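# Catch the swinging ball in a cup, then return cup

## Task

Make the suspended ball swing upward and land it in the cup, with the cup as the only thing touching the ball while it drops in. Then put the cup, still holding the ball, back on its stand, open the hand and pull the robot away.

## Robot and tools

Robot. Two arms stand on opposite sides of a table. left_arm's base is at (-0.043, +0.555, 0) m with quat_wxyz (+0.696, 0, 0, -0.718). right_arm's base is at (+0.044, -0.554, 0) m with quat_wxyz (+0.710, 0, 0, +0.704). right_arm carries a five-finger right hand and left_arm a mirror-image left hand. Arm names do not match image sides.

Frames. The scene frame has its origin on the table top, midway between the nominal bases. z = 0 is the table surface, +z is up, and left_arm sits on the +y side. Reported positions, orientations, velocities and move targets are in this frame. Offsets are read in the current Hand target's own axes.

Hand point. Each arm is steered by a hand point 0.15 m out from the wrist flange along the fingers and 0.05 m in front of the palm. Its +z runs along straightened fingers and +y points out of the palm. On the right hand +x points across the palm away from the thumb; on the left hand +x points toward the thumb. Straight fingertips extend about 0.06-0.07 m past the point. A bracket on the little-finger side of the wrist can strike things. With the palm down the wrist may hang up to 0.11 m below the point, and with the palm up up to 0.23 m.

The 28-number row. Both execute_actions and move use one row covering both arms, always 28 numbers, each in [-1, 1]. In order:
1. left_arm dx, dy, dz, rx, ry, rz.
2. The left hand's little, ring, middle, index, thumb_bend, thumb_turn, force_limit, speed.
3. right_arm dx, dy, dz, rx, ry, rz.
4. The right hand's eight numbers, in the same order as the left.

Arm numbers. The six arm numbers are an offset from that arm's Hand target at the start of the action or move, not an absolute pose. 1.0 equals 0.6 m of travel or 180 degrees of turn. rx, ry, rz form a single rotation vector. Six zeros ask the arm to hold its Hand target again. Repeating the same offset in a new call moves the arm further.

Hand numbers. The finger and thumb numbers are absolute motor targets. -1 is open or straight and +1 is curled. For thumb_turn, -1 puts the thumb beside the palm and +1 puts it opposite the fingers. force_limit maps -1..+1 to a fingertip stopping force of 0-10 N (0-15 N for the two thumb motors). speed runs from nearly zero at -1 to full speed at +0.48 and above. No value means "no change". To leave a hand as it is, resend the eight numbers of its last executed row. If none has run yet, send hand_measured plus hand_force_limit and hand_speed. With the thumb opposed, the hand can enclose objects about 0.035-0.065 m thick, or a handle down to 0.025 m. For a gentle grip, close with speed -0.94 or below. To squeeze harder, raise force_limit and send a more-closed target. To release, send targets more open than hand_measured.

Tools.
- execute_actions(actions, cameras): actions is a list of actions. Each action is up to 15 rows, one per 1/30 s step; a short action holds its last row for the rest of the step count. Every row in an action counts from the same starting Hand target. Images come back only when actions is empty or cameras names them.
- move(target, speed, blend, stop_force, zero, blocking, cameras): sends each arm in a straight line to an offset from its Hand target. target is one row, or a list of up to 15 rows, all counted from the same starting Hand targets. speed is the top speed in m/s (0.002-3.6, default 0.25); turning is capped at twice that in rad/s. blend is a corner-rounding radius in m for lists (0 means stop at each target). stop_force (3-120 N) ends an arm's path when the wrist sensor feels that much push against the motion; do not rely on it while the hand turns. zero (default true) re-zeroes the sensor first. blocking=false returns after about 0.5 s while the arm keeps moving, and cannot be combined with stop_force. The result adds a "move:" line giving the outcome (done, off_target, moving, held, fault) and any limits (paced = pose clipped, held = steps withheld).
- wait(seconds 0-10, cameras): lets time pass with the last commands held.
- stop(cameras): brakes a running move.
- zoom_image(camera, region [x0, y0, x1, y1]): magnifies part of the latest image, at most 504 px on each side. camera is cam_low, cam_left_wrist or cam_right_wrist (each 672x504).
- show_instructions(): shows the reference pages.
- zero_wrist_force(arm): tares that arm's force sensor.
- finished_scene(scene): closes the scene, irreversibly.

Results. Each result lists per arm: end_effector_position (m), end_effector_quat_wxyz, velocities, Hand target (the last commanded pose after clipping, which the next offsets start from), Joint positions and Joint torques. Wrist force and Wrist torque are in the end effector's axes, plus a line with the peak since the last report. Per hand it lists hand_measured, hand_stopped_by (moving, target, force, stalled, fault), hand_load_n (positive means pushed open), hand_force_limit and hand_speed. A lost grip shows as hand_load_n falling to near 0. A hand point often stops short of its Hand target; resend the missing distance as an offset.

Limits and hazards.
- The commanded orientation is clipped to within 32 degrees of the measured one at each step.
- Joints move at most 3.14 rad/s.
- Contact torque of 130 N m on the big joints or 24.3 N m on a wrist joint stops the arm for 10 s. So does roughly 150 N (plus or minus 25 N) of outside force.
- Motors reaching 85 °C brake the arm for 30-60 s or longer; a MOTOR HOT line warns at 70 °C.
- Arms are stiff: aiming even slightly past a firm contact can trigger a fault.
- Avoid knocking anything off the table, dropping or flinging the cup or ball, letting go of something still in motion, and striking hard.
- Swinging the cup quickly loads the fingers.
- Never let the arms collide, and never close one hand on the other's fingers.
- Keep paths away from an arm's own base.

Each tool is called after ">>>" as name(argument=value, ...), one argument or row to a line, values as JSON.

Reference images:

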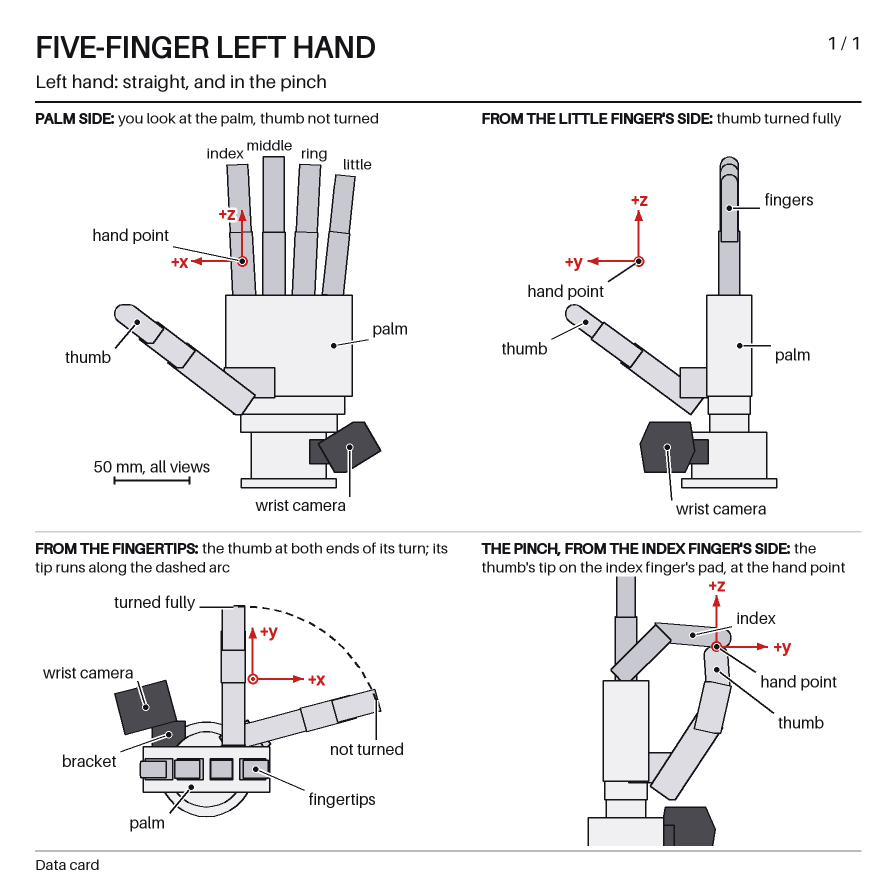

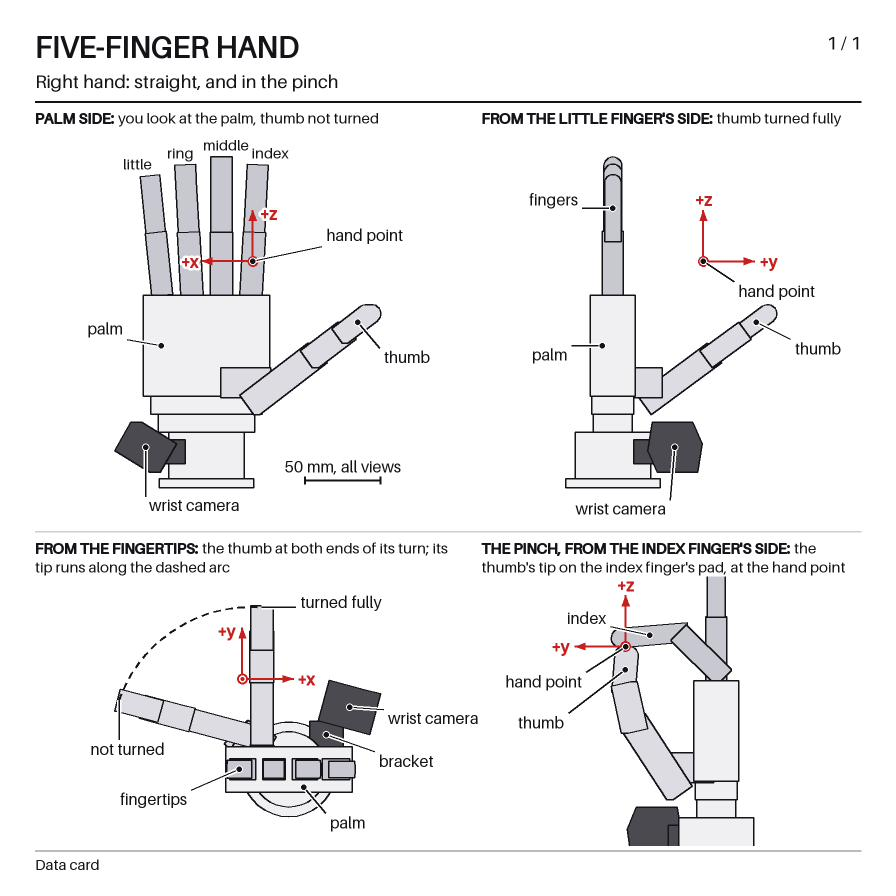

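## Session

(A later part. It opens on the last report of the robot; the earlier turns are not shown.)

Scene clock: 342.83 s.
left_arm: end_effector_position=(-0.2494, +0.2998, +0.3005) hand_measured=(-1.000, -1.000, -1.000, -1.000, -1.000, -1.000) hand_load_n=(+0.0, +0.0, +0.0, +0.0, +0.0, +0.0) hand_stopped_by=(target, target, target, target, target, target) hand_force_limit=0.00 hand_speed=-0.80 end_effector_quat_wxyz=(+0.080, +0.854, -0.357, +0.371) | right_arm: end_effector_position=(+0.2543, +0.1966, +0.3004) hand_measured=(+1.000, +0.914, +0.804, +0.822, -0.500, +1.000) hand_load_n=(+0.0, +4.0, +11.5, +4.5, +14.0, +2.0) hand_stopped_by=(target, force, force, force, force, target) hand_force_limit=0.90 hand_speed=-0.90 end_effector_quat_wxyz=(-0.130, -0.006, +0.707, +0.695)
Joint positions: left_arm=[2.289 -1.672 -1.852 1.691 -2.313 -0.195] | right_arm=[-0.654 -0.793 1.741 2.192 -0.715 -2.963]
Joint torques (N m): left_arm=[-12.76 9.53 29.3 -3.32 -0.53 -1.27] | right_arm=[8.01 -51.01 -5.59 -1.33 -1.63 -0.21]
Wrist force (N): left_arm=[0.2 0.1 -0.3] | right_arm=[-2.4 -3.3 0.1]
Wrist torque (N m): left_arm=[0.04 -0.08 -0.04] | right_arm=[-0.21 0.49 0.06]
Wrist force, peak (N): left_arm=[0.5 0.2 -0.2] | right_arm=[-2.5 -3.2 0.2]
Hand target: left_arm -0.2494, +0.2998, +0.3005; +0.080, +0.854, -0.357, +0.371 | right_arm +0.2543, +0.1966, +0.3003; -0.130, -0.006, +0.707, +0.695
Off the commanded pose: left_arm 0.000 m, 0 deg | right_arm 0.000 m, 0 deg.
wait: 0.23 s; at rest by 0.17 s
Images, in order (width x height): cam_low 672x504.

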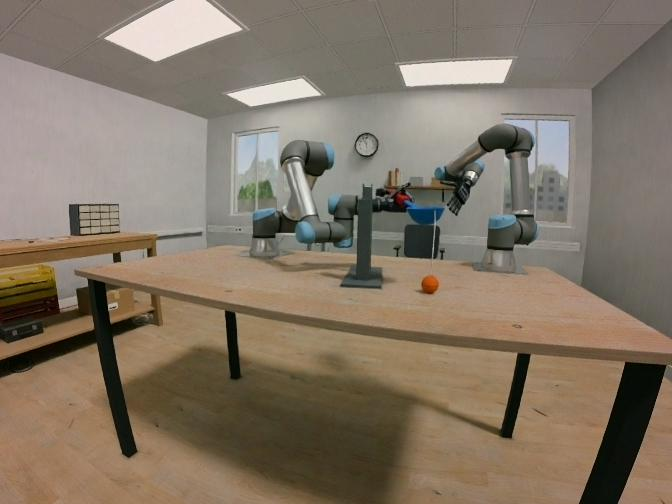

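>>> move(
  target=[0,0,0,0,0,0,-1,-1,-1,-1,-1,-1,0,-0.8,0.0012,0.0066,0,0,0,0,1,1,0.99,0.99,0.99,1,0.9,-0.9],
  speed=0.002,
  cameras=["cam_low"],
)

>>> zoom_image(
  camera="cam_low",
  region=[370, 180, 470, 300],
)

>>> wait(
  seconds=0.23,
  cameras=["cam_low"],
)

>>> zoom_image(
  camera="cam_low",
  region=[370, 180, 470, 300],
)

>>> wait(
  seconds=0.23,
  cameras=["cam_low"],
)

>>> zoom_image(
  camera="cam_low",
  region=[370, 180, 470, 300],
)

Scene clock: 346.47 s.
left_arm: end_effector_position=(-0.2494, +0.2998, +0.3005) hand_measured=(-1.000, -1.000, -1.000, -1.000, -1.000, -1.000) hand_load_n=(+0.0, +0.0, +0.0, +0.0, +0.0, -0.5) hand_stopped_by=(target, target, target, target, target, target) hand_force_limit=0.00 hand_speed=-0.80 end_effector_quat_wxyz=(+0.080, +0.854, -0.357, +0.371) | right_arm: end_effector_position=(+0.2543, +0.1966, +0.3044) hand_measured=(+1.000, +0.914, +0.804, +0.822, -0.500, +1.000) hand_load_n=(+0.0, +4.0, +11.5, +5.0, +14.0, +2.0) hand_stopped_by=(target, force, force, force, force, target) hand_force_limit=0.90 hand_speed=-0.90 end_effector_quat_wxyz=(-0.130, -0.006, +0.707, +0.695)
Joint positions: left_arm=[2.289 -1.672 -1.852 1.691 -2.313 -0.195] | right_arm=[-0.654 -0.8 1.741 2.199 -0.715 -2.963]
Joint torques (N m): left_arm=[-13.16 9.22 29.23 -3.46 -0.78 -1.3] | right_arm=[8.57 -53.37 -5.16 -0.39 -1.52 -0.75]
Wrist force (N): left_arm=[0.3 -0.1 -0.1] | right_arm=[-2.0 -2.8 0.1]
Wrist torque (N m): left_arm=[-0.02 -0.08 -0.03] | right_arm=[-0.19 0.43 0.09]
Wrist force, peak (N): left_arm=[0.5 -0.3 -0.4] | right_arm=[-2.6 -3.2 0.4]
Hand target: left_arm -0.2494, +0.2998, +0.3005; +0.080, +0.854, -0.357, +0.371 | right_arm +0.2543, +0.1966, +0.3044; -0.130, -0.006, +0.707, +0.695
Off the commanded pose: left_arm 0.000 m, 0 deg | right_arm 0.000 m, 0 deg.
move: done
Images, in order (width x height): cam_low 672x504.

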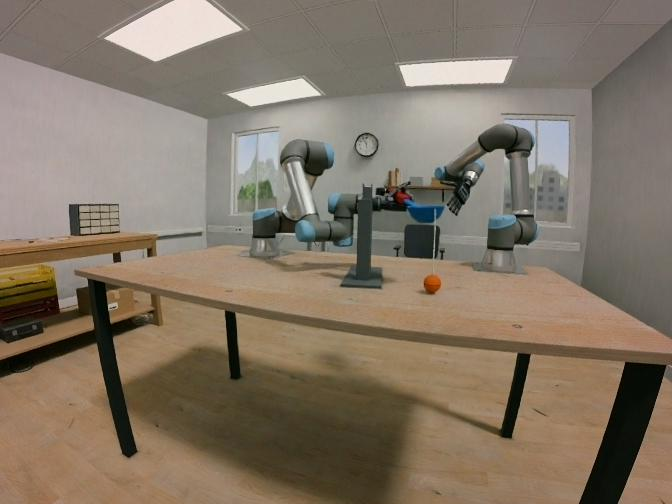

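Scaled by 4.200 from the camera's 672x504 image, which has a finer 960x720 frame.

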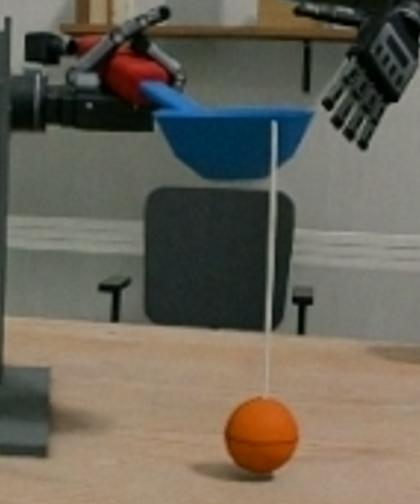

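Scene clock: 346.70 s.
left_arm: end_effector_position=(-0.2494, +0.2998, +0.3005) hand_measured=(-1.000, -1.000, -1.000, -1.000, -1.000, -1.000) hand_load_n=(+0.0, +0.0, +0.0, +0.0, -0.5, +0.0) hand_stopped_by=(target, target, target, target, target, target) hand_force_limit=0.00 hand_speed=-0.80 end_effector_quat_wxyz=(+0.080, +0.854, -0.357, +0.371) | right_arm: end_effector_position=(+0.2543, +0.1966, +0.3044) hand_measured=(+1.000, +0.914, +0.804, +0.822, -0.500, +1.000) hand_load_n=(+0.0, +4.0, +11.5, +5.0, +14.0, +2.0) hand_stopped_by=(target, force, force, force, force, target) hand_force_limit=0.90 hand_speed=-0.90 end_effector_quat_wxyz=(-0.130, -0.006, +0.707, +0.695)
Joint positions: left_arm=[2.289 -1.672 -1.852 1.691 -2.313 -0.195] | right_arm=[-0.654 -0.8 1.741 2.199 -0.715 -2.963]
Joint torques (N m): left_arm=[-12.63 9.27 29.59 -3.2 -0.73 -1.23] | right_arm=[8.01 -49.5 -5.97 -1.46 -1.41 -1.39]
Wrist force (N): left_arm=[0.2 0.0 -0.3] | right_arm=[-2.3 -2.9 0.1]
Wrist torque (N m): left_arm=[0.02 -0.08 -0.04] | right_arm=[-0.18 0.48 0.08]
Wrist force, peak (N): left_arm=[0.4 0.0 -0.2] | right_arm=[-2.4 -3.2 0.1]
Hand target: left_arm -0.2494, +0.2998, +0.3005; +0.080, +0.854, -0.357, +0.371 | right_arm +0.2543, +0.1966, +0.3044; -0.130, -0.006, +0.707, +0.695
Off the commanded pose: left_arm 0.000 m, 0 deg | right_arm 0.000 m, 0 deg.
wait: 0.23 s; at rest by 0.17 s
Images, in order (width x height): cam_low 672x504.

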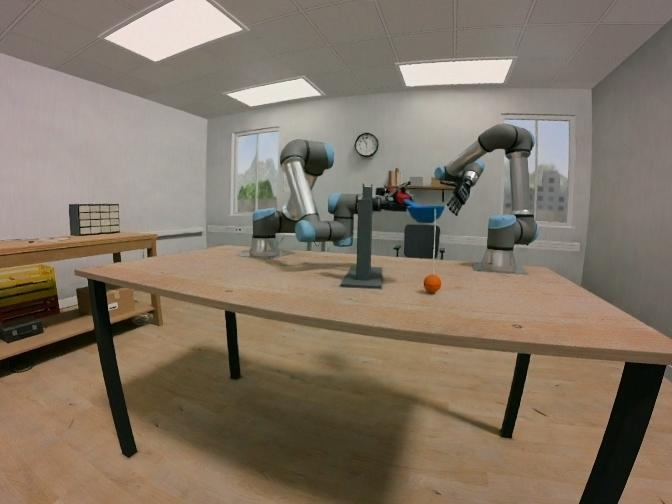

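Scaled by 4.200 from the camera's 672x504 image, which has a finer 960x720 frame.

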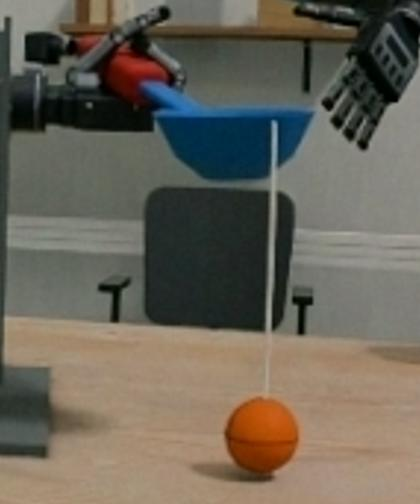

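Scene clock: 346.93 s.
left_arm: end_effector_position=(-0.2494, +0.2998, +0.3005) hand_measured=(-1.000, -1.000, -1.000, -1.000, -1.000, -1.000) hand_load_n=(+0.0, +0.0, +0.0, +0.0, +0.0, +0.0) hand_stopped_by=(target, target, target, target, target, target) hand_force_limit=0.00 hand_speed=-0.80 end_effector_quat_wxyz=(+0.080, +0.854, -0.357, +0.371) | right_arm: end_effector_position=(+0.2543, +0.1966, +0.3044) hand_measured=(+1.000, +0.914, +0.804, +0.822, -0.500, +1.000) hand_load_n=(+0.5, +4.0, +11.5, +4.5, +14.0, +2.0) hand_stopped_by=(target, force, force, force, force, target) hand_force_limit=0.90 hand_speed=-0.90 end_effector_quat_wxyz=(-0.130, -0.006, +0.707, +0.695)
Joint positions: left_arm=[2.289 -1.672 -1.852 1.691 -2.313 -0.195] | right_arm=[-0.654 -0.8 1.741 2.199 -0.715 -2.963]
Joint torques (N m): left_arm=[-12.82 9.98 29.59 -3.25 -0.7 -1.16] | right_arm=[7.96 -46.65 -7.01 -1.96 -1.43 -1.2]
Wrist force (N): left_arm=[0.3 -0.1 -0.2] | right_arm=[-2.3 -3.1 0.1]
Wrist torque (N m): left_arm=[0.00 -0.09 -0.03] | right_arm=[-0.19 0.47 0.08]
Wrist force, peak (N): left_arm=[0.4 0.2 0.0] | right_arm=[-2.3 -3.1 0.1]
Hand target: left_arm -0.2494, +0.2998, +0.3005; +0.080, +0.854, -0.357, +0.371 | right_arm +0.2543, +0.1966, +0.3044; -0.130, -0.006, +0.707, +0.695
Off the commanded pose: left_arm 0.000 m, 0 deg | right_arm 0.000 m, 0 deg.
wait: 0.23 s; at rest by 0.17 s
Images, in order (width x height): cam_low 672x504.

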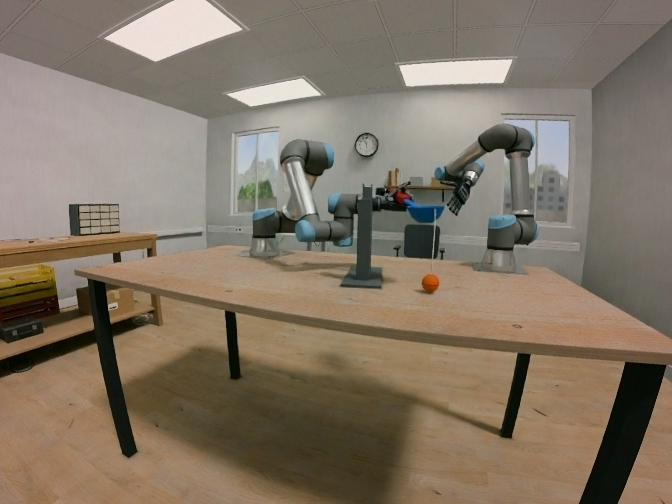

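Scaled by 4.200 from the camera's 672x504 image, which has a finer 960x720 frame.

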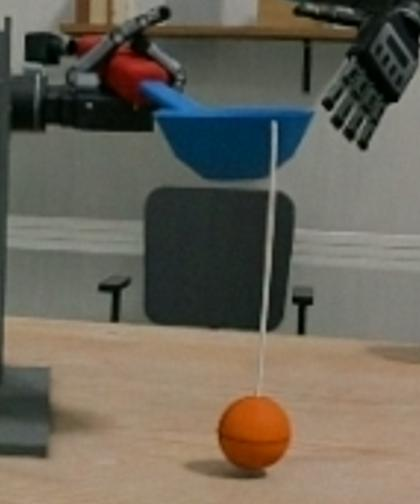

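>>> move(
  target=[0,0,0,0,0,0,-1,-1,-1,-1,-1,-1,0,-0.8,0.1043,0.5838,0,0,0,0,1,1,0.99,0.99,0.99,1,0.9,-0.9],
  speed=0.2,
)

>>> execute_actions(
  actions=[
    [[0,0,0,0,0,0,-1,-1,-1,-1,-1,-1,0,-0.8,0,0,0,0,0,0,1,1,0.99,0.99,0.99,1,0.9,-0.9],[0,0,0,0,0,0,-1,-1,-1,-1,-1,-1,0,-0.8,0,0,0,0,0,0,1,1,0.99,0.99,0.99,1,0.9,-0.9],[0,0,0,0,0,0,-1,-1,-1,-1,-1,-1,0,-0.8,0,0,0,0,0,0,1,1,0.99,0.99,0.99,1,0.9,-0.9],[0,0,0,0,0,0,-1,-1,-1,-1,-1,-1,0,-0.8,0,0,0,0,0,0,1,1,0.99,0.99,0.99,1,0.9,-0.9],[0,0,0,0,0,0,-1,-1,-1,-1,-1,-1,0,-0.8,0,0,0,0,0,0,1,1,0.99,0.99,0.99,1,0.9,-0.9],[0,0,0,0,0,0,-1,-1,-1,-1,-1,-1,0,-0.8,0,0,0,0,0,0,1,1,0.99,0.99,0.99,1,0.9,-0.9],[0,0,0,0,0,0,-1,-1,-1,-1,-1,-1,0,-0.8,0,0,0,0,0,0,1,1,0.99,0.99,0.99,1,0.9,-0.9],[0,0,0,0,0,0,-1,-1,-1,-1,-1,-1,0,-0.8,-0.00187,0.00033,-0.00668,0,0,0,1,1,0.99,0.99,0.99,1,0.9,-0.9],[0,0,0,0,0,0,-1,-1,-1,-1,-1,-1,0,-0.8,-0.0056,0.001,-0.02004,0,0,0,1,1,0.99,0.99,0.99,1,0.9,-0.9],[0,0,0,0,0,0,-1,-1,-1,-1,-1,-1,0,-0.8,-0.0112,0.002,-0.04008,0,0,0,1,1,0.99,0.99,0.99,1,0.9,-0.9],[0,0,0,0,0,0,-1,-1,-1,-1,-1,-1,0,-0.8,-0.01867,0.00333,-0.0668,0,0,0,1,1,0.99,0.99,0.99,1,0.9,-0.9],[0,0,0,0,0,0,-1,-1,-1,-1,-1,-1,0,-0.8,-0.02613,0.00467,-0.09353,0,0,0,1,1,0.99,0.99,0.99,1,0.9,-0.9],[0,0,0,0,0,0,-1,-1,-1,-1,-1,-1,0,-0.8,-0.0336,0.006,-0.12025,0,0,0,1,1,0.99,0.99,0.99,1,0.9,-0.9],[0,0,0,0,0,0,-1,-1,-1,-1,-1,-1,0,-0.8,-0.04107,0.00733,-0.14697,0,0,0,1,1,0.99,0.99,0.99,1,0.9,-0.9],[0,0,0,0,0,0,-1,-1,-1,-1,-1,-1,0,-0.8,-0.04853,0.00867,-0.17369,0,0,0,1,1,0.99,0.99,0.99,1,0.9,-0.9]],
    [[0,0,0,0,0,0,-1,-1,-1,-1,-1,-1,0,-0.8,-0.00747,0.00133,-0.02672,0,0,0,1,1,0.99,0.99,0.99,1,0.9,-0.9],[0,0,0,0,0,0,-1,-1,-1,-1,-1,-1,0,-0.8,-0.01493,0.00267,-0.05344,0,0,0,1,1,0.99,0.99,0.99,1,0.9,-0.9],[0,0,0,0,0,0,-1,-1,-1,-1,-1,-1,0,-0.8,-0.0224,0.004,-0.08017,0,0,0,1,1,0.99,0.99,0.99,1,0.9,-0.9],[0,0,0,0,0,0,-1,-1,-1,-1,-1,-1,0,-0.8,-0.02987,0.00533,-0.10689,0,0,0,1,1,0.99,0.99,0.99,1,0.9,-0.9],[0,0,0,0,0,0,-1,-1,-1,-1,-1,-1,0,-0.8,-0.03733,0.00667,-0.13361,0,0,0,1,1,0.99,0.99,0.99,1,0.9,-0.9],[0,0,0,0,0,0,-1,-1,-1,-1,-1,-1,0,-0.8,-0.04107,0.00733,-0.14697,0,0,0,1,1,0.99,0.99,0.99,1,0.9,-0.9],[0,0,0,0,0,0,-1,-1,-1,-1,-1,-1,0,-0.8,-0.04107,0.00733,-0.14697,0,0,0,1,1,0.99,0.99,0.99,1,0.9,-0.9],[0,0,0,0,0,0,-1,-1,-1,-1,-1,-1,0,-0.8,-0.03733,0.00667,-0.13361,0,0,0,1,1,0.99,0.99,0.99,1,0.9,-0.9],[0,0,0,0,0,0,-1,-1,-1,-1,-1,-1,0,-0.8,-0.02987,0.00533,-0.10689,0,0,0,1,1,0.99,0.99,0.99,1,0.9,-0.9],[0,0,0,0,0,0,-1,-1,-1,-1,-1,-1,0,-0.8,-0.0224,0.004,-0.08017,0,0,0,1,1,0.99,0.99,0.99,1,0.9,-0.9],[0,0,0,0,0,0,-1,-1,-1,-1,-1,-1,0,-0.8,-0.01493,0.00267,-0.05344,0,0,0,1,1,0.99,0.99,0.99,1,0.9,-0.9],[0,0,0,0,0,0,-1,-1,-1,-1,-1,-1,0,-0.8,-0.00747,0.00133,-0.02672,0,0,0,1,1,0.99,0.99,0.99,1,0.9,-0.9],[0,0,0,0,0,0,-1,-1,-1,-1,-1,-1,0,-0.8,0,0,0,0,0,0,1,1,0.99,0.99,0.99,1,0.9,-0.9],[0,0,0,0,0,0,-1,-1,-1,-1,-1,-1,0,-0.8,0.00747,-0.00133,0.02672,0,0,0,1,1,0.99,0.99,0.99,1,0.9,-0.9],[0,0,0,0,0,0,-1,-1,-1,-1,-1,-1,0,-0.8,0.01493,-0.00267,0.05344,0,0,0,1,1,0.99,0.99,0.99,1,0.9,-0.9]],
    [[0,0,0,0,0,0,-1,-1,-1,-1,-1,-1,0,-0.8,0.00747,-0.00133,0.02672,0,0,0,1,1,0.99,0.99,0.99,1,0.9,-0.9],[0,0,0,0,0,0,-1,-1,-1,-1,-1,-1,0,-0.8,0.01493,-0.00267,0.05344,0,0,0,1,1,0.99,0.99,0.99,1,0.9,-0.9],[0,0,0,0,0,0,-1,-1,-1,-1,-1,-1,0,-0.8,0.0224,-0.004,0.08017,0,0,0,1,1,0.99,0.99,0.99,1,0.9,-0.9],[0,0,0,0,0,0,-1,-1,-1,-1,-1,-1,0,-0.8,0.02987,-0.00533,0.10689,0,0,0,1,1,0.99,0.99,0.99,1,0.9,-0.9],[0,0,0,0,0,0,-1,-1,-1,-1,-1,-1,0,-0.8,0.03733,-0.00667,0.13361,0,0,0,1,1,0.99,0.99,0.99,1,0.9,-0.9],[0,0,0,0,0,0,-1,-1,-1,-1,-1,-1,0,-0.8,0.04107,-0.00733,0.14697,0,0,0,1,1,0.99,0.99,0.99,1,0.9,-0.9],[0,0,0,0,0,0,-1,-1,-1,-1,-1,-1,0,-0.8,0.04107,-0.00733,0.14697,0,0,0,1,1,0.99,0.99,0.99,1,0.9,-0.9],[0,0,0,0,0,0,-1,-1,-1,-1,-1,-1,0,-0.8,0.03733,-0.00667,0.13361,0,0,0,1,1,0.99,0.99,0.99,1,0.9,-0.9],[0,0,0,0,0,0,-1,-1,-1,-1,-1,-1,0,-0.8,0.02987,-0.00533,0.10689,0,0,0,1,1,0.99,0.99,0.99,1,0.9,-0.9],[0,0,0,0,0,0,-1,-1,-1,-1,-1,-1,0,-0.8,0.0224,-0.004,0.08017,0,0,0,1,1,0.99,0.99,0.99,1,0.9,-0.9],[0,0,0,0,0,0,-1,-1,-1,-1,-1,-1,0,-0.8,0.01493,-0.00267,0.05344,0,0,0,1,1,0.99,0.99,0.99,1,0.9,-0.9],[0,0,0,0,0,0,-1,-1,-1,-1,-1,-1,0,-0.8,0.00747,-0.00133,0.02672,0,0,0,1,1,0.99,0.99,0.99,1,0.9,-0.9],[0,0,0,0,0,0,-1,-1,-1,-1,-1,-1,0,-0.8,0,0,0,0,0,0,1,1,0.99,0.99,0.99,1,0.9,-0.9],[0,0,0,0,0,0,-1,-1,-1,-1,-1,-1,0,-0.8,-0.00747,0.00133,-0.02672,0,0,0,1,1,0.99,0.99,0.99,1,0.9,-0.9],[0,0,0,0,0,0,-1,-1,-1,-1,-1,-1,0,-0.8,-0.01493,0.00267,-0.05344,0,0,0,1,1,0.99,0.99,0.99,1,0.9,-0.9]],
    [[0,0,0,0,0,0,-1,-1,-1,-1,-1,-1,0,-0.8,-0.00747,0.00133,-0.02672,0,0,0,1,1,0.99,0.99,0.99,1,0.9,-0.9],[0,0,0,0,0,0,-1,-1,-1,-1,-1,-1,0,-0.8,-0.01493,0.00267,-0.05344,0,0,0,1,1,0.99,0.99,0.99,1,0.9,-0.9],[0,0,0,0,0,0,-1,-1,-1,-1,-1,-1,0,-0.8,-0.0224,0.004,-0.08017,0,0,0,1,1,0.99,0.99,0.99,1,0.9,-0.9],[0,0,0,0,0,0,-1,-1,-1,-1,-1,-1,0,-0.8,-0.02987,0.00533,-0.10689,0,0,0,1,1,0.99,0.99,0.99,1,0.9,-0.9],[0,0,0,0,0,0,-1,-1,-1,-1,-1,-1,0,-0.8,-0.03733,0.00667,-0.13361,0,0,0,1,1,0.99,0.99,0.99,1,0.9,-0.9],[0,0,0,0,0,0,-1,-1,-1,-1,-1,-1,0,-0.8,-0.0448,0.008,-0.16033,0,0,0,1,1,0.99,0.99,0.99,1,0.9,-0.9],[0,0,0,0,0,0,-1,-1,-1,-1,-1,-1,0,-0.8,-0.04797,0.00857,-0.17169,0,0,0,1,1,0.99,0.99,0.99,1,0.9,-0.9],[0,0,0,0,0,0,-1,-1,-1,-1,-1,-1,0,-0.8,-0.04685,0.00837,-0.16768,0,0,0,1,1,0.99,0.99,0.99,1,0.9,-0.9],[0,0,0,0,0,0,-1,-1,-1,-1,-1,-1,0,-0.8,-0.04144,0.0074,-0.14831,0,0,0,1,1,0.99,0.99,0.99,1,0.9,-0.9],[0,0,0,0,0,0,-1,-1,-1,-1,-1,-1,0,-0.8,-0.03173,0.00567,-0.11357,0,0,0,1,1,0.99,0.99,0.99,1,0.9,-0.9],[0,0,0,0,0,0,-1,-1,-1,-1,-1,-1,0,-0.8,-0.02203,0.00393,-0.07883,0,0,0,1,1,0.99,0.99,0.99,1,0.9,-0.9],[0,0,0,0,0,0,-1,-1,-1,-1,-1,-1,0,-0.8,-0.01232,0.0022,-0.04409,0,0,0,1,1,0.99,0.99,0.99,1,0.9,-0.9],[0,0,0,0,0,0,-1,-1,-1,-1,-1,-1,0,-0.8,-0.00261,0.00047,-0.00935,0,0,0,1,1,0.99,0.99,0.99,1,0.9,-0.9],[0,0,0,0,0,0,-1,-1,-1,-1,-1,-1,0,-0.8,0.00709,-0.00127,0.02539,0,0,0,1,1,0.99,0.99,0.99,1,0.9,-0.9],[0,0,0,0,0,0,-1,-1,-1,-1,-1,-1,0,-0.8,0.0133,-0.0024,0.0613,0,0,0,1,1,0.99,0.99,0.99,1,0.9,-0.9]],
    [[0,0,0,0,0,0,-1,-1,-1,-1,-1,-1,0,-0.8,-0.0007,0.0002,0.0383,0,0,0,1,1,0.99,0.99,0.99,1,0.9,-0.9],[0,0,0,0,0,0,-1,-1,-1,-1,-1,-1,0,-0.8,-0.0084,0.0015,0.0792,0,0,0,1,1,0.99,0.99,0.99,1,0.9,-0.9],[0,0,0,0,0,0,-1,-1,-1,-1,-1,-1,0,-0.8,-0.0215,0.0039,0.1218,0,0,0,1,1,0.99,0.99,0.99,1,0.9,-0.9],[0,0,0,0,0,0,-1,-1,-1,-1,-1,-1,0,-0.8,-0.0292,0.0053,0.1626,0,0,0,1,1,0.99,0.99,0.99,1,0.9,-0.9],[0,0,0,0,0,0,-1,-1,-1,-1,-1,-1,0,-0.8,-0.0299,0.0053,0.2010,0,0,0,1,1,0.99,0.99,0.99,1,0.9,-0.9],[0,0,0,0,0,0,-1,-1,-1,-1,-1,-1,0,-0.8,-0.0237,0.0043,0.2369,0,0,0,1,1,0.99,0.99,0.99,1,0.9,-0.9],[0,0,0,0,0,0,-1,-1,-1,-1,-1,-1,0,-0.8,-0.0140,0.0026,0.2717,0,0,0,1,1,0.99,0.99,0.99,1,0.9,-0.9],[0,0,0,0,0,0,-1,-1,-1,-1,-1,-1,0,-0.8,-0.0043,0.0008,0.3064,0,0,0,1,1,0.99,0.99,0.99,1,0.9,-0.9],[0,0,0,0,0,0,-1,-1,-1,-1,-1,-1,0,-0.8,0.0041,-0.0007,0.3362,0,0,0,1,1,0.99,0.99,0.99,1,0.9,-0.9],[0,0,0,0,0,0,-1,-1,-1,-1,-1,-1,0,-0.8,0.0110,-0.0019,0.3610,0,0,0,1,1,0.99,0.99,0.99,1,0.9,-0.9],[0,0,0,0,0,0,-1,-1,-1,-1,-1,-1,0,-0.8,0.0166,-0.0029,0.3808,0,0,0,1,1,0.99,0.99,0.99,1,0.9,-0.9],[0,0,0,0,0,0,-1,-1,-1,-1,-1,-1,0,-0.8,0.0207,-0.0036,0.3957,0,0,0,1,1,0.99,0.99,0.99,1,0.9,-0.9],[0,0,0,0,0,0,-1,-1,-1,-1,-1,-1,0,-0.8,0.0235,-0.0041,0.4057,0,0,0,1,1,0.99,0.99,0.99,1,0.9,-0.9],[0,0,0,0,0,0,-1,-1,-1,-1,-1,-1,0,-0.8,0.0249,-0.0044,0.4106,0,0,0,1,1,0.99,0.99,0.99,1,0.9,-0.9],[0,0,0,0,0,0,-1,-1,-1,-1,-1,-1,0,-0.8,0.0249,-0.0044,0.4106,0,0,0,1,1,0.99,0.99,0.99,1,0.9,-0.9]],
  ],
  cameras=["cam_low"],
)

>>> zoom_image(
  camera="cam_low",
  region=[360, 20, 520, 180],
)

>>> wait(
  seconds=0.03,
  cameras=["cam_low"],
)

>>> zoom_image(
  camera="cam_low",
  region=[360, 20, 520, 180],
)

>>> wait(
  seconds=0.03,
  cameras=["cam_low"],
)

>>> zoom_image(
  camera="cam_low",
  region=[360, 20, 520, 180],
)

>>> wait(
  seconds=0.06,
  cameras=["cam_low"],
)

>>> zoom_image(
  camera="cam_low",
  region=[360, 20, 520, 180],
)

>>> wait(
  seconds=0.06,
  cameras=["cam_low"],
)

>>> zoom_image(
  camera="cam_low",
  region=[360, 20, 520, 180],
)

Scene clock: 368.43 s.
left_arm: end_effector_position=(-0.2494, +0.2998, +0.3005) hand_measured=(-1.000, -1.000, -1.000, -1.000, -1.000, -1.000) hand_load_n=(+0.0, +0.0, +0.0, +0.0, +0.0, +0.0) hand_stopped_by=(target, target, target, target, target, target) hand_force_limit=0.00 hand_speed=-0.80 end_effector_quat_wxyz=(+0.080, +0.854, -0.357, +0.371) | right_arm: end_effector_position=(+0.2545, +0.1962, +0.6601) hand_measured=(+1.000, +0.914, +0.804, +0.822, -0.500, +1.000) hand_load_n=(+0.0, +4.0, +11.5, +5.0, +14.0, +2.0) hand_stopped_by=(target, force, force, force, force, target) hand_force_limit=0.90 hand_speed=-0.90 end_effector_quat_wxyz=(-0.130, -0.006, +0.707, +0.695)
Joint positions: left_arm=[2.289 -1.672 -1.852 1.691 -2.313 -0.195] | right_arm=[-0.654 -1.238 1.386 2.992 -0.714 -2.963]
Joint torques (N m): left_arm=[-12.67 10.4 30.07 -3 -1.02 -1.04] | right_arm=[9.35 -41.35 -30.64 -0.13 -1.52 -0.04]
Wrist force (N): left_arm=[0.1 0.0 -0.2] | right_arm=[-2.1 -2.8 0.0]
Wrist torque (N m): left_arm=[0.01 -0.06 -0.04] | right_arm=[-0.16 0.44 0.18]
Wrist force, peak (N): left_arm=[0.6 0.0 -0.4] | right_arm=[-2.8 -5.4 0.2]
Hand target: left_arm -0.2494, +0.2998, +0.3005; +0.080, +0.854, -0.357, +0.371 | right_arm +0.2544, +0.1962, +0.6602; -0.130, -0.006, +0.707, +0.695
Off the commanded pose: left_arm 0.000 m, 0 deg | right_arm 0.000 m, 0 deg.
move: done

Scene clock: 371.47 s.
left_arm: end_effector_position=(-0.2494, +0.2998, +0.3005) hand_measured=(-1.000, -1.000, -1.000, -1.000, -1.000, -1.000) hand_load_n=(+0.0, +0.0, +0.0, +0.0, +0.0, +0.0) hand_stopped_by=(target, target, target, target, target, target) hand_force_limit=0.00 hand_speed=-0.80 end_effector_quat_wxyz=(+0.080, +0.854, -0.357, +0.371) | right_arm: end_effector_position=(+0.2238, +0.3611, +0.6551) hand_measured=(+1.000, +0.914, +0.804, +0.822, -0.500, +1.000) hand_load_n=(+1.5, +1.0, +11.5, +0.0, +14.0, +2.5) hand_stopped_by=(target, force, force, force, force, target) hand_force_limit=0.90 hand_speed=-0.90 end_effector_quat_wxyz=(-0.130, -0.005, +0.706, +0.696)
Joint positions: left_arm=[2.289 -1.672 -1.852 1.691 -2.313 -0.195] | right_arm=[-0.463 -0.839 0.782 3.196 -0.907 -2.963]
Joint torques (N m): left_arm=[-13.02 9.76 29.43 -3 -1.03 -0.97] | right_arm=[9.33 -51.68 -26.8 -0.26 -1.72 0.57]
Wrist force (N): left_arm=[0.2 -0.1 -0.2] | right_arm=[-2.4 -2.3 -0.1]
Wrist torque (N m): left_arm=[0.01 -0.08 -0.04] | right_arm=[-0.12 0.49 0.05]
Wrist force, peak (N): left_arm=[0.6 0.1 -0.2] | right_arm=[-5.6 -2.7 -10.6]
Hand target: left_arm -0.2494, +0.2998, +0.3005; +0.080, +0.854, -0.357, +0.371 | right_arm +0.2264, +0.3723, +0.6603; -0.130, -0.006, +0.707, +0.695
Off the commanded pose: left_arm 0.000 m, 0 deg | right_arm 0.013 m, 0 deg; position clipped at the end of an earlier action of this call.
Images, in order (width x height): cam_low 672x504.

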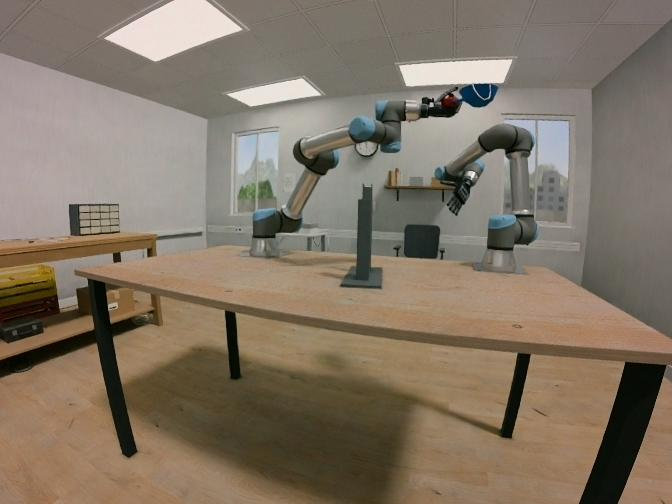

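Scaled by 3.150 from the camera's 672x504 image, which has a finer 960x720 frame.

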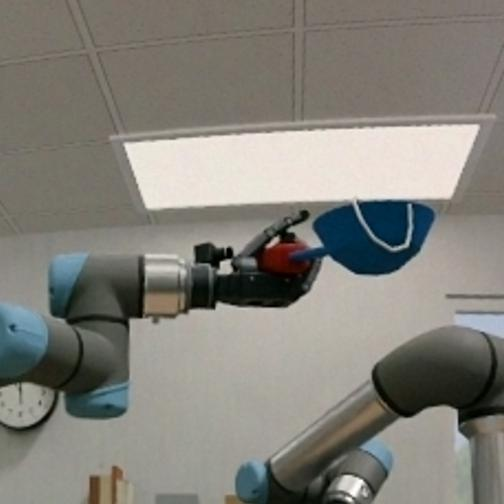

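Scene clock: 371.50 s.
left_arm: end_effector_position=(-0.2494, +0.2998, +0.3005) hand_measured=(-1.000, -1.000, -1.000, -1.000, -1.000, -1.000) hand_load_n=(+0.5, +0.0, +0.0, +0.0, +0.0, +0.0) hand_stopped_by=(target, target, target, target, target, target) hand_force_limit=0.00 hand_speed=-0.80 end_effector_quat_wxyz=(+0.080, +0.854, -0.357, +0.371) | right_arm: end_effector_position=(+0.2238, +0.3612, +0.6551) hand_measured=(+1.000, +0.914, +0.804, +0.822, -0.500, +1.000) hand_load_n=(+1.5, +1.0, +11.5, +0.0, +14.0, +2.5) hand_stopped_by=(target, force, force, force, force, target) hand_force_limit=0.90 hand_speed=-0.90 end_effector_quat_wxyz=(-0.130, -0.005, +0.706, +0.696)
Joint positions: left_arm=[2.289 -1.672 -1.852 1.691 -2.313 -0.195] | right_arm=[-0.463 -0.839 0.782 3.196 -0.907 -2.963]
Joint torques (N m): left_arm=[-12.45 9.51 28.83 -3.13 -1.02 -0.97] | right_arm=[7.94 -52.05 -24.08 -0.75 -1.58 0.46]
Wrist force (N): left_arm=[0.3 -0.2 -0.1] | right_arm=[-2.2 -2.2 -0.3]
Wrist torque (N m): left_arm=[-0.02 -0.08 -0.03] | right_arm=[-0.11 0.47 0.08]
Wrist force, peak (N): left_arm=[0.3 -0.2 -0.1] | right_arm=[-2.2 -2.2 -0.3]
Hand target: left_arm -0.2494, +0.2998, +0.3005; +0.080, +0.854, -0.357, +0.371 | right_arm +0.2264, +0.3723, +0.6603; -0.130, -0.006, +0.707, +0.695
Off the commanded pose: left_arm 0.000 m, 0 deg | right_arm 0.013 m, 0 deg.
wait: 0.03 s; no rest
Images, in order (width x height): cam_low 672x504.

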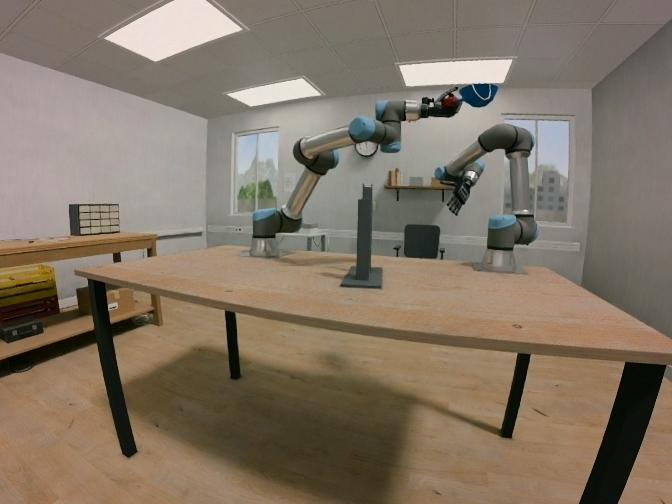

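Scaled by 3.150 from the camera's 672x504 image, which has a finer 960x720 frame.

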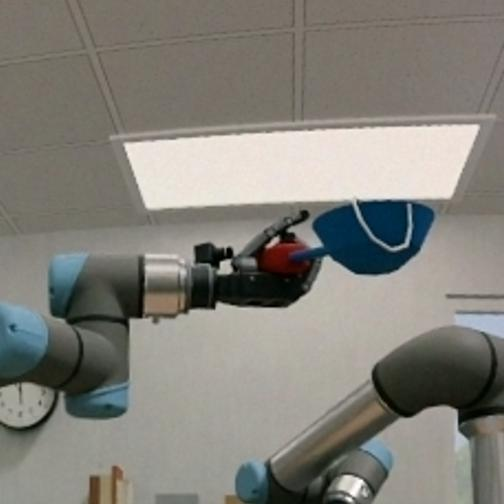

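Scene clock: 371.53 s.
left_arm: end_effector_position=(-0.2494, +0.2998, +0.3005) hand_measured=(-1.000, -1.000, -1.000, -1.000, -1.000, -1.000) hand_load_n=(+0.0, +0.0, -0.5, +0.0, +0.0, +0.0) hand_stopped_by=(target, target, target, target, target, target) hand_force_limit=0.00 hand_speed=-0.80 end_effector_quat_wxyz=(+0.080, +0.854, -0.357, +0.371) | right_arm: end_effector_position=(+0.2238, +0.3612, +0.6551) hand_measured=(+1.000, +0.914, +0.804, +0.822, -0.500, +1.000) hand_load_n=(+1.5, +1.0, +11.5, +0.0, +14.0, +2.5) hand_stopped_by=(target, force, force, force, force, target) hand_force_limit=0.90 hand_speed=-0.90 end_effector_quat_wxyz=(-0.130, -0.005, +0.706, +0.696)
Joint positions: left_arm=[2.289 -1.672 -1.852 1.691 -2.313 -0.195] | right_arm=[-0.463 -0.839 0.782 3.196 -0.907 -2.963]
Joint torques (N m): left_arm=[-12.22 10.32 29.86 -3.09 -0.93 -1.11] | right_arm=[9.71 -51.87 -24.17 -0.79 -1.55 0.88]
Wrist force (N): left_arm=[0.4 0.0 0.0] | right_arm=[-2.3 -2.2 -0.1]
Wrist torque (N m): left_arm=[0.00 -0.10 -0.03] | right_arm=[-0.11 0.49 0.07]
Wrist force, peak (N): left_arm=[0.4 0.0 0.0] | right_arm=[-2.3 -2.2 -0.1]
Hand target: left_arm -0.2494, +0.2998, +0.3005; +0.080, +0.854, -0.357, +0.371 | right_arm +0.2264, +0.3723, +0.6603; -0.130, -0.006, +0.707, +0.695
Off the commanded pose: left_arm 0.000 m, 0 deg | right_arm 0.013 m, 0 deg.
wait: 0.03 s; no rest
Images, in order (width x height): cam_low 672x504.

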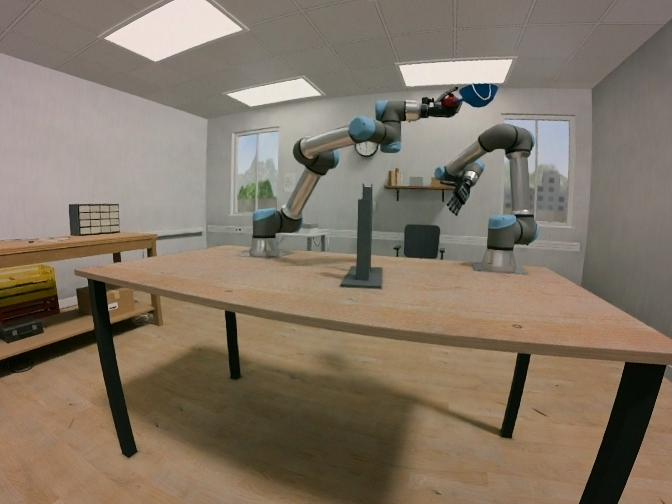

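Scaled by 3.150 from the camera's 672x504 image, which has a finer 960x720 frame.

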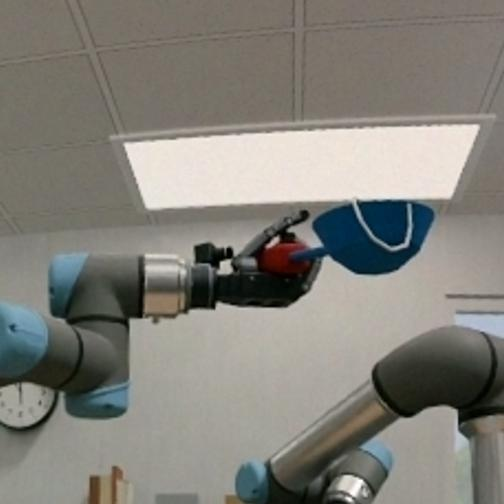

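Scene clock: 371.60 s.
left_arm: end_effector_position=(-0.2494, +0.2998, +0.3005) hand_measured=(-1.000, -1.000, -1.000, -1.000, -1.000, -1.000) hand_load_n=(+0.0, +0.0, +0.0, +0.0, +0.0, +0.0) hand_stopped_by=(target, target, target, target, target, target) hand_force_limit=0.00 hand_speed=-0.80 end_effector_quat_wxyz=(+0.080, +0.854, -0.357, +0.371) | right_arm: end_effector_position=(+0.2237, +0.3612, +0.6551) hand_measured=(+1.000, +0.914, +0.804, +0.822, -0.500, +1.000) hand_load_n=(+1.5, +0.5, +11.5, +0.0, +14.5, +2.5) hand_stopped_by=(target, force, force, force, force, target) hand_force_limit=0.90 hand_speed=-0.90 end_effector_quat_wxyz=(-0.130, -0.005, +0.706, +0.696)
Joint positions: left_arm=[2.289 -1.672 -1.852 1.691 -2.313 -0.195] | right_arm=[-0.463 -0.839 0.782 3.196 -0.907 -2.963]
Joint torques (N m): left_arm=[-12.43 10.49 29.68 -2.94 -1.05 -1.01] | right_arm=[8.99 -49.85 -22.83 -0.69 -1.78 0.63]
Wrist force (N): left_arm=[0.3 0.0 -0.3] | right_arm=[-2.2 -2.1 -0.2]
Wrist torque (N m): left_arm=[0.02 -0.10 -0.03] | right_arm=[-0.13 0.47 0.08]
Wrist force, peak (N): left_arm=[0.3 0.0 -0.3] | right_arm=[-2.3 -2.6 -0.3]
Hand target: left_arm -0.2494, +0.2998, +0.3005; +0.080, +0.854, -0.357, +0.371 | right_arm +0.2264, +0.3723, +0.6603; -0.130, -0.006, +0.707, +0.695
Off the commanded pose: left_arm 0.000 m, 0 deg | right_arm 0.013 m, 0 deg.
wait: 0.07 s; no rest
Images, in order (width x height): cam_low 672x504.

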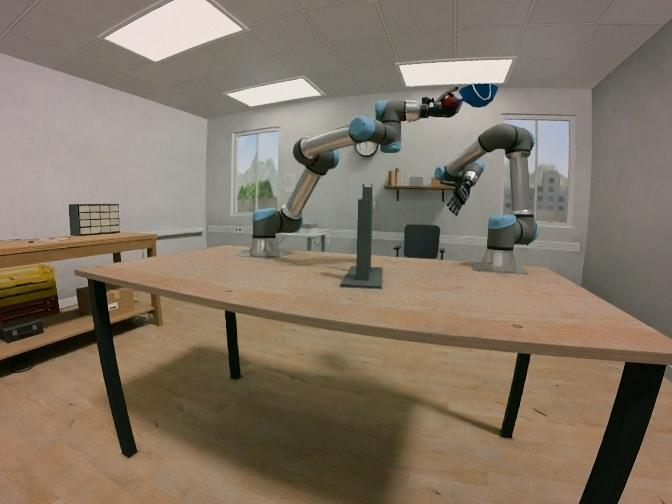

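Scaled by 3.150 from the camera's 672x504 image, which has a finer 960x720 frame.

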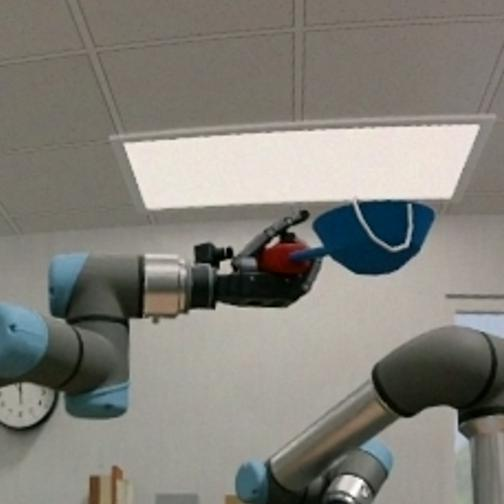

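Scene clock: 371.67 s.
left_arm: end_effector_position=(-0.2494, +0.2998, +0.3005) hand_measured=(-1.000, -1.000, -1.000, -1.000, -1.000, -1.000) hand_load_n=(+0.0, +0.0, +0.0, +0.0, +0.0, +0.0) hand_stopped_by=(target, target, target, target, target, target) hand_force_limit=0.00 hand_speed=-0.80 end_effector_quat_wxyz=(+0.080, +0.854, -0.357, +0.371) | right_arm: end_effector_position=(+0.2237, +0.3612, +0.6551) hand_measured=(+1.000, +0.914, +0.804, +0.822, -0.500, +1.000) hand_load_n=(+1.5, +0.5, +11.5, +0.0, +14.5, +2.5) hand_stopped_by=(target, force, force, force, force, target) hand_force_limit=0.90 hand_speed=-0.90 end_effector_quat_wxyz=(-0.130, -0.005, +0.706, +0.696)
Joint positions: left_arm=[2.289 -1.672 -1.852 1.691 -2.313 -0.195] | right_arm=[-0.463 -0.839 0.782 3.196 -0.907 -2.963]
Joint torques (N m): left_arm=[-12.48 10.15 29.18 -2.95 -0.89 -0.88] | right_arm=[9.74 -49.75 -20.56 -0.96 -1.48 0.68]
Wrist force (N): left_arm=[0.4 0.0 -0.1] | right_arm=[-2.2 -2.2 -0.3]
Wrist torque (N m): left_arm=[-0.01 -0.09 -0.02] | right_arm=[-0.14 0.48 0.06]
Wrist force, peak (N): left_arm=[0.3 0.0 -0.3] | right_arm=[-2.4 -2.7 -0.2]
Hand target: left_arm -0.2494, +0.2998, +0.3005; +0.080, +0.854, -0.357, +0.371 | right_arm +0.2264, +0.3723, +0.6603; -0.130, -0.006, +0.707, +0.695
Off the commanded pose: left_arm 0.000 m, 0 deg | right_arm 0.013 m, 0 deg.
wait: 0.07 s; no rest
Images, in order (width x height): cam_low 672x504.

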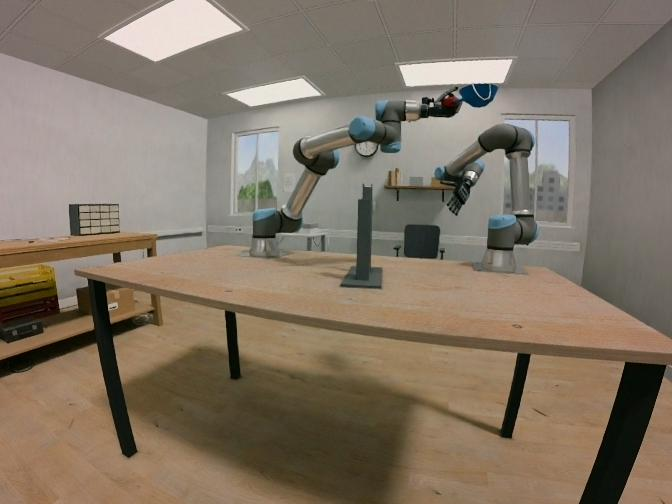

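Scaled by 3.150 from the camera's 672x504 image, which has a finer 960x720 frame.

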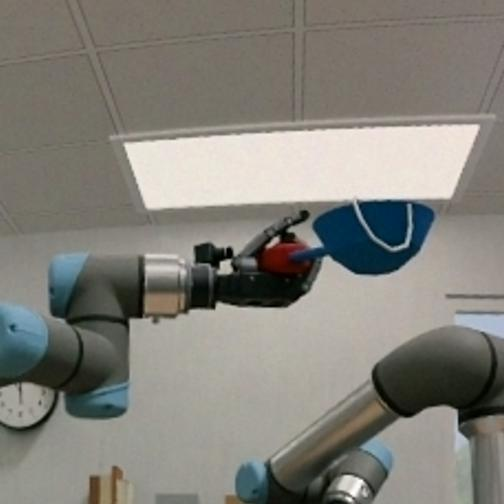

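>>> execute_actions(
  actions=[],
)

Scene clock: 375.97 s.
left_arm: end_effector_position=(-0.2494, +0.2998, +0.3005) hand_measured=(-1.000, -1.000, -1.000, -1.000, -1.000, -1.000) hand_load_n=(+0.0, +0.0, +0.0, +0.0, +0.0, +0.0) hand_stopped_by=(target, target, target, target, target, target) hand_force_limit=0.00 hand_speed=-0.80 end_effector_quat_wxyz=(+0.080, +0.854, -0.357, +0.371) | right_arm: end_effector_position=(+0.2237, +0.3612, +0.6551) hand_measured=(+1.000, +0.914, +0.804, +0.822, -0.500, +1.000) hand_load_n=(+1.5, +1.0, +11.5, +0.0, +14.0, +2.5) hand_stopped_by=(target, force, force, force, force, target) hand_force_limit=0.90 hand_speed=-0.90 end_effector_quat_wxyz=(-0.130, -0.005, +0.706, +0.696)
Joint positions: left_arm=[2.289 -1.672 -1.852 1.691 -2.313 -0.195] | right_arm=[-0.463 -0.839 0.782 3.196 -0.907 -2.963]
Joint velocities: within noise
Joint torques (N m): left_arm=[-12.39 9.22 30.04 -2.73 -1.06 -1.04] | right_arm=[8.9 -46.95 -15.43 -3.49 -1.3 0.64]
Wrist force (N): left_arm=[0.0 0.0 -0.2] | right_arm=[-2.2 -2.4 -0.2]
Wrist torque (N m): left_arm=[0.01 -0.04 -0.05] | right_arm=[-0.12 0.48 0.07]
Wrist force, peak (N): left_arm=[0.5 -0.1 -0.4] | right_arm=[-2.4 -2.7 -0.4]
Hand target: left_arm -0.2494, +0.2998, +0.3005; +0.080, +0.854, -0.357, +0.371 | right_arm +0.2264, +0.3723, +0.6603; -0.130, -0.006, +0.707, +0.695
Off the commanded pose: left_arm 0.000 m, 0 deg | right_arm 0.013 m, 0 deg.
camera_calibration:
cam_left_wrist: T_world_to_cam=[[0.755826, 0.552831, 0.350864, -0.0859073], [-0.0918369, -0.441053, 0.89277, -0.156651], [0.6483, -0.707001, -0.282589, 0.568409], [0, 0, 0, 1]] pos_world=[-0.317955, 0.380266, 0.330622]
cam_right_wrist: T_world_to_cam=[[-0.11984, -0.00965955, 0.992746, -0.626103], [0.926866, -0.359404, 0.10839, -0.152203], [0.35575, 0.933132, 0.0520241, -0.338653], [0, 0, 0, 1]] pos_world=[0.186515, 0.255258, 0.655677]

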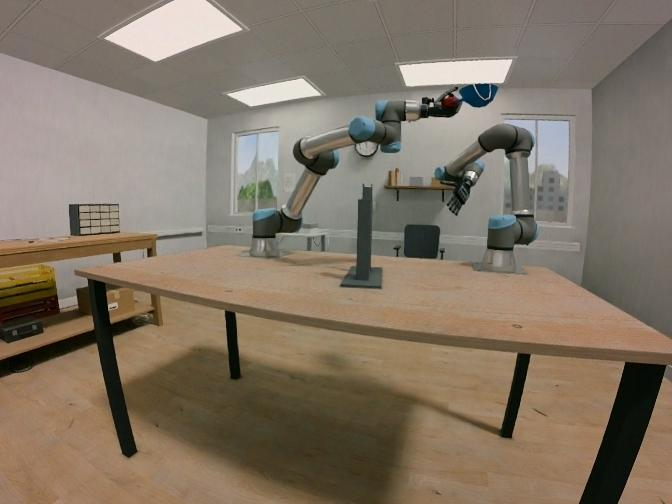

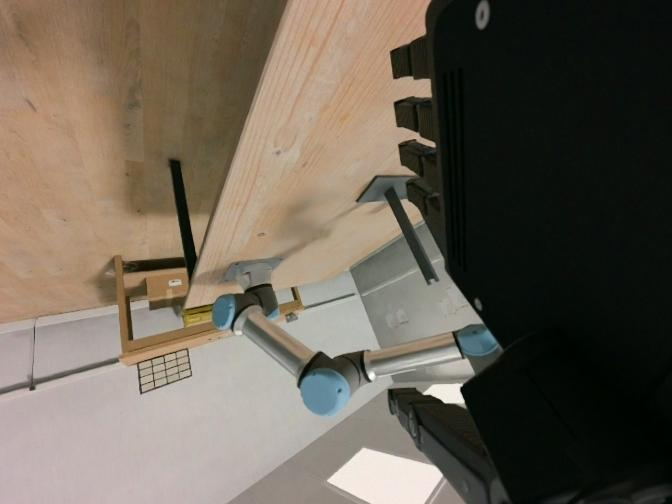

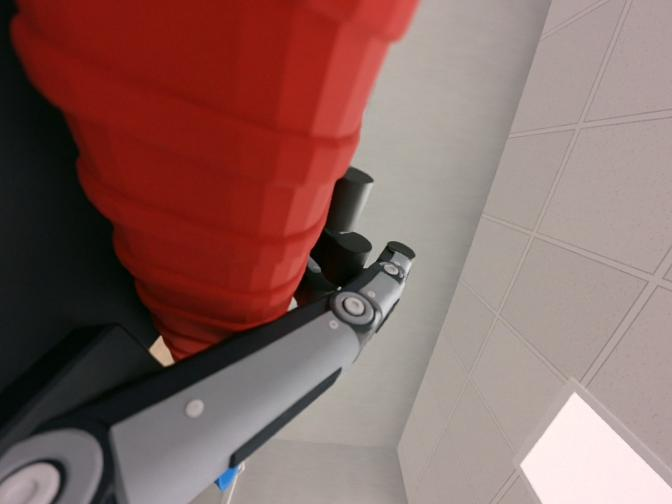

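>>> zoom_image(
  camera="cam_low",
  region=[400, 60, 540, 165],
)

Scaled by 3.600 from the camera's 672x504 image, which has a finer 960x720 frame.

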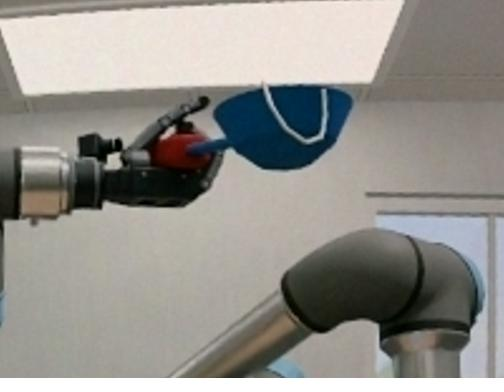

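>>> zoom_image(
  camera="cam_low",
  region=[420, 70, 510, 137],
)

>>> zoom_image(
  camera="cam_right_wrist",
  region=[100, 300, 400, 504],
)

Scaled by 5.600 from the camera's 672x504 image, which has a finer 960x720 frame.

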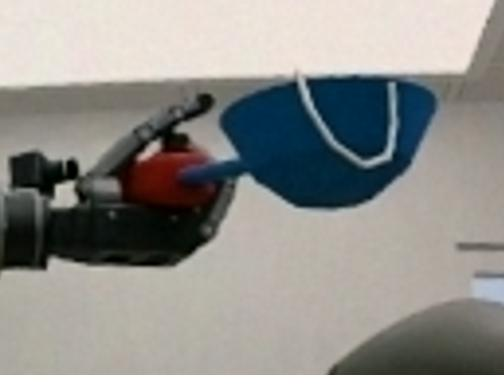

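Scaled by 1.680 from the camera's 672x504 image, which has a finer 960x720 frame.

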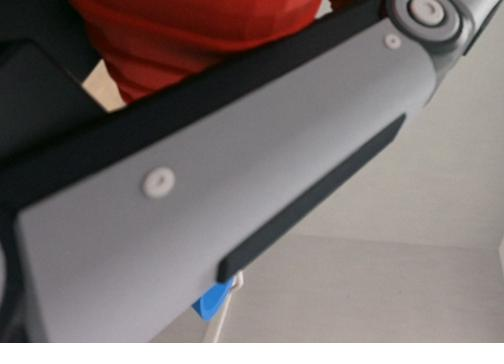

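>>> move(
  target=[
    [0,0,0,0,0,0,-1,-1,-1,-1,-1,-1,0,-0.8,0.0754,-0.0225,-0.5155,-0.01926,-0.1078,0,1,1,0.99,0.99,0.99,1,0.9,-0.9],
  ],
  speed=0.14,
  cameras=["cam_low"],
)

Scene clock: 392.87 s.
left_arm: end_effector_position=(-0.2494, +0.2998, +0.3005) hand_measured=(-1.000, -1.000, -1.000, -1.000, -1.000, -1.000) hand_load_n=(+0.5, +0.0, +0.0, +0.0, +0.0, -0.5) hand_stopped_by=(target, target, target, target, target, target) hand_force_limit=0.00 hand_speed=-0.80 end_effector_quat_wxyz=(+0.080, +0.854, -0.357, +0.371) | right_arm: end_effector_position=(+0.2400, +0.0598, +0.6547) hand_measured=(+1.000, +0.914, +0.804, +0.822, -0.500, +1.000) hand_load_n=(+1.5, +1.0, +11.5, +0.0, +14.0, +2.5) hand_stopped_by=(target, force, force, force, force, target) hand_force_limit=0.90 hand_speed=-0.90 end_effector_quat_wxyz=(-0.010, +0.115, +0.697, +0.707)
Joint positions: left_arm=[2.289 -1.672 -1.852 1.691 -2.313 -0.195] | right_arm=[-0.647 -1.605 1.827 2.919 -1.066 -2.964]
Joint torques (N m): left_arm=[-12.03 9.63 29.36 -2.87 -1.06 -1.05] | right_arm=[7.19 -31.46 -18.35 -0.39 0.21 -1.59]
Wrist force (N): left_arm=[0.2 -0.1 -0.2] | right_arm=[-1.5 -2.5 -0.2]
Wrist torque (N m): left_arm=[0.00 -0.08 -0.04] | right_arm=[-0.16 0.33 0.16]
Wrist force, peak (N): left_arm=[0.4 0.3 -0.5] | right_arm=[-2.4 -2.7 1.7]
Hand target: left_arm -0.2494, +0.2998, +0.3005; +0.080, +0.854, -0.357, +0.371 | right_arm +0.2399, +0.0597, +0.6547; -0.010, +0.115, +0.697, +0.707
Off the commanded pose: left_arm 0.000 m, 0 deg | right_arm 0.000 m, 0 deg.
move: done
Images, in order (width x height): cam_low 672x504.

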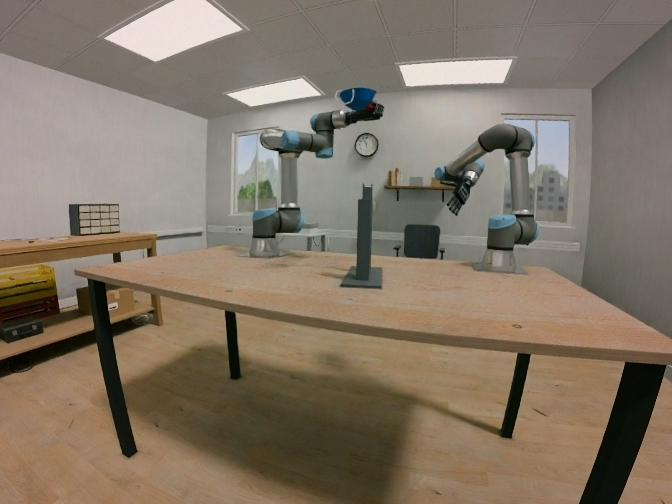

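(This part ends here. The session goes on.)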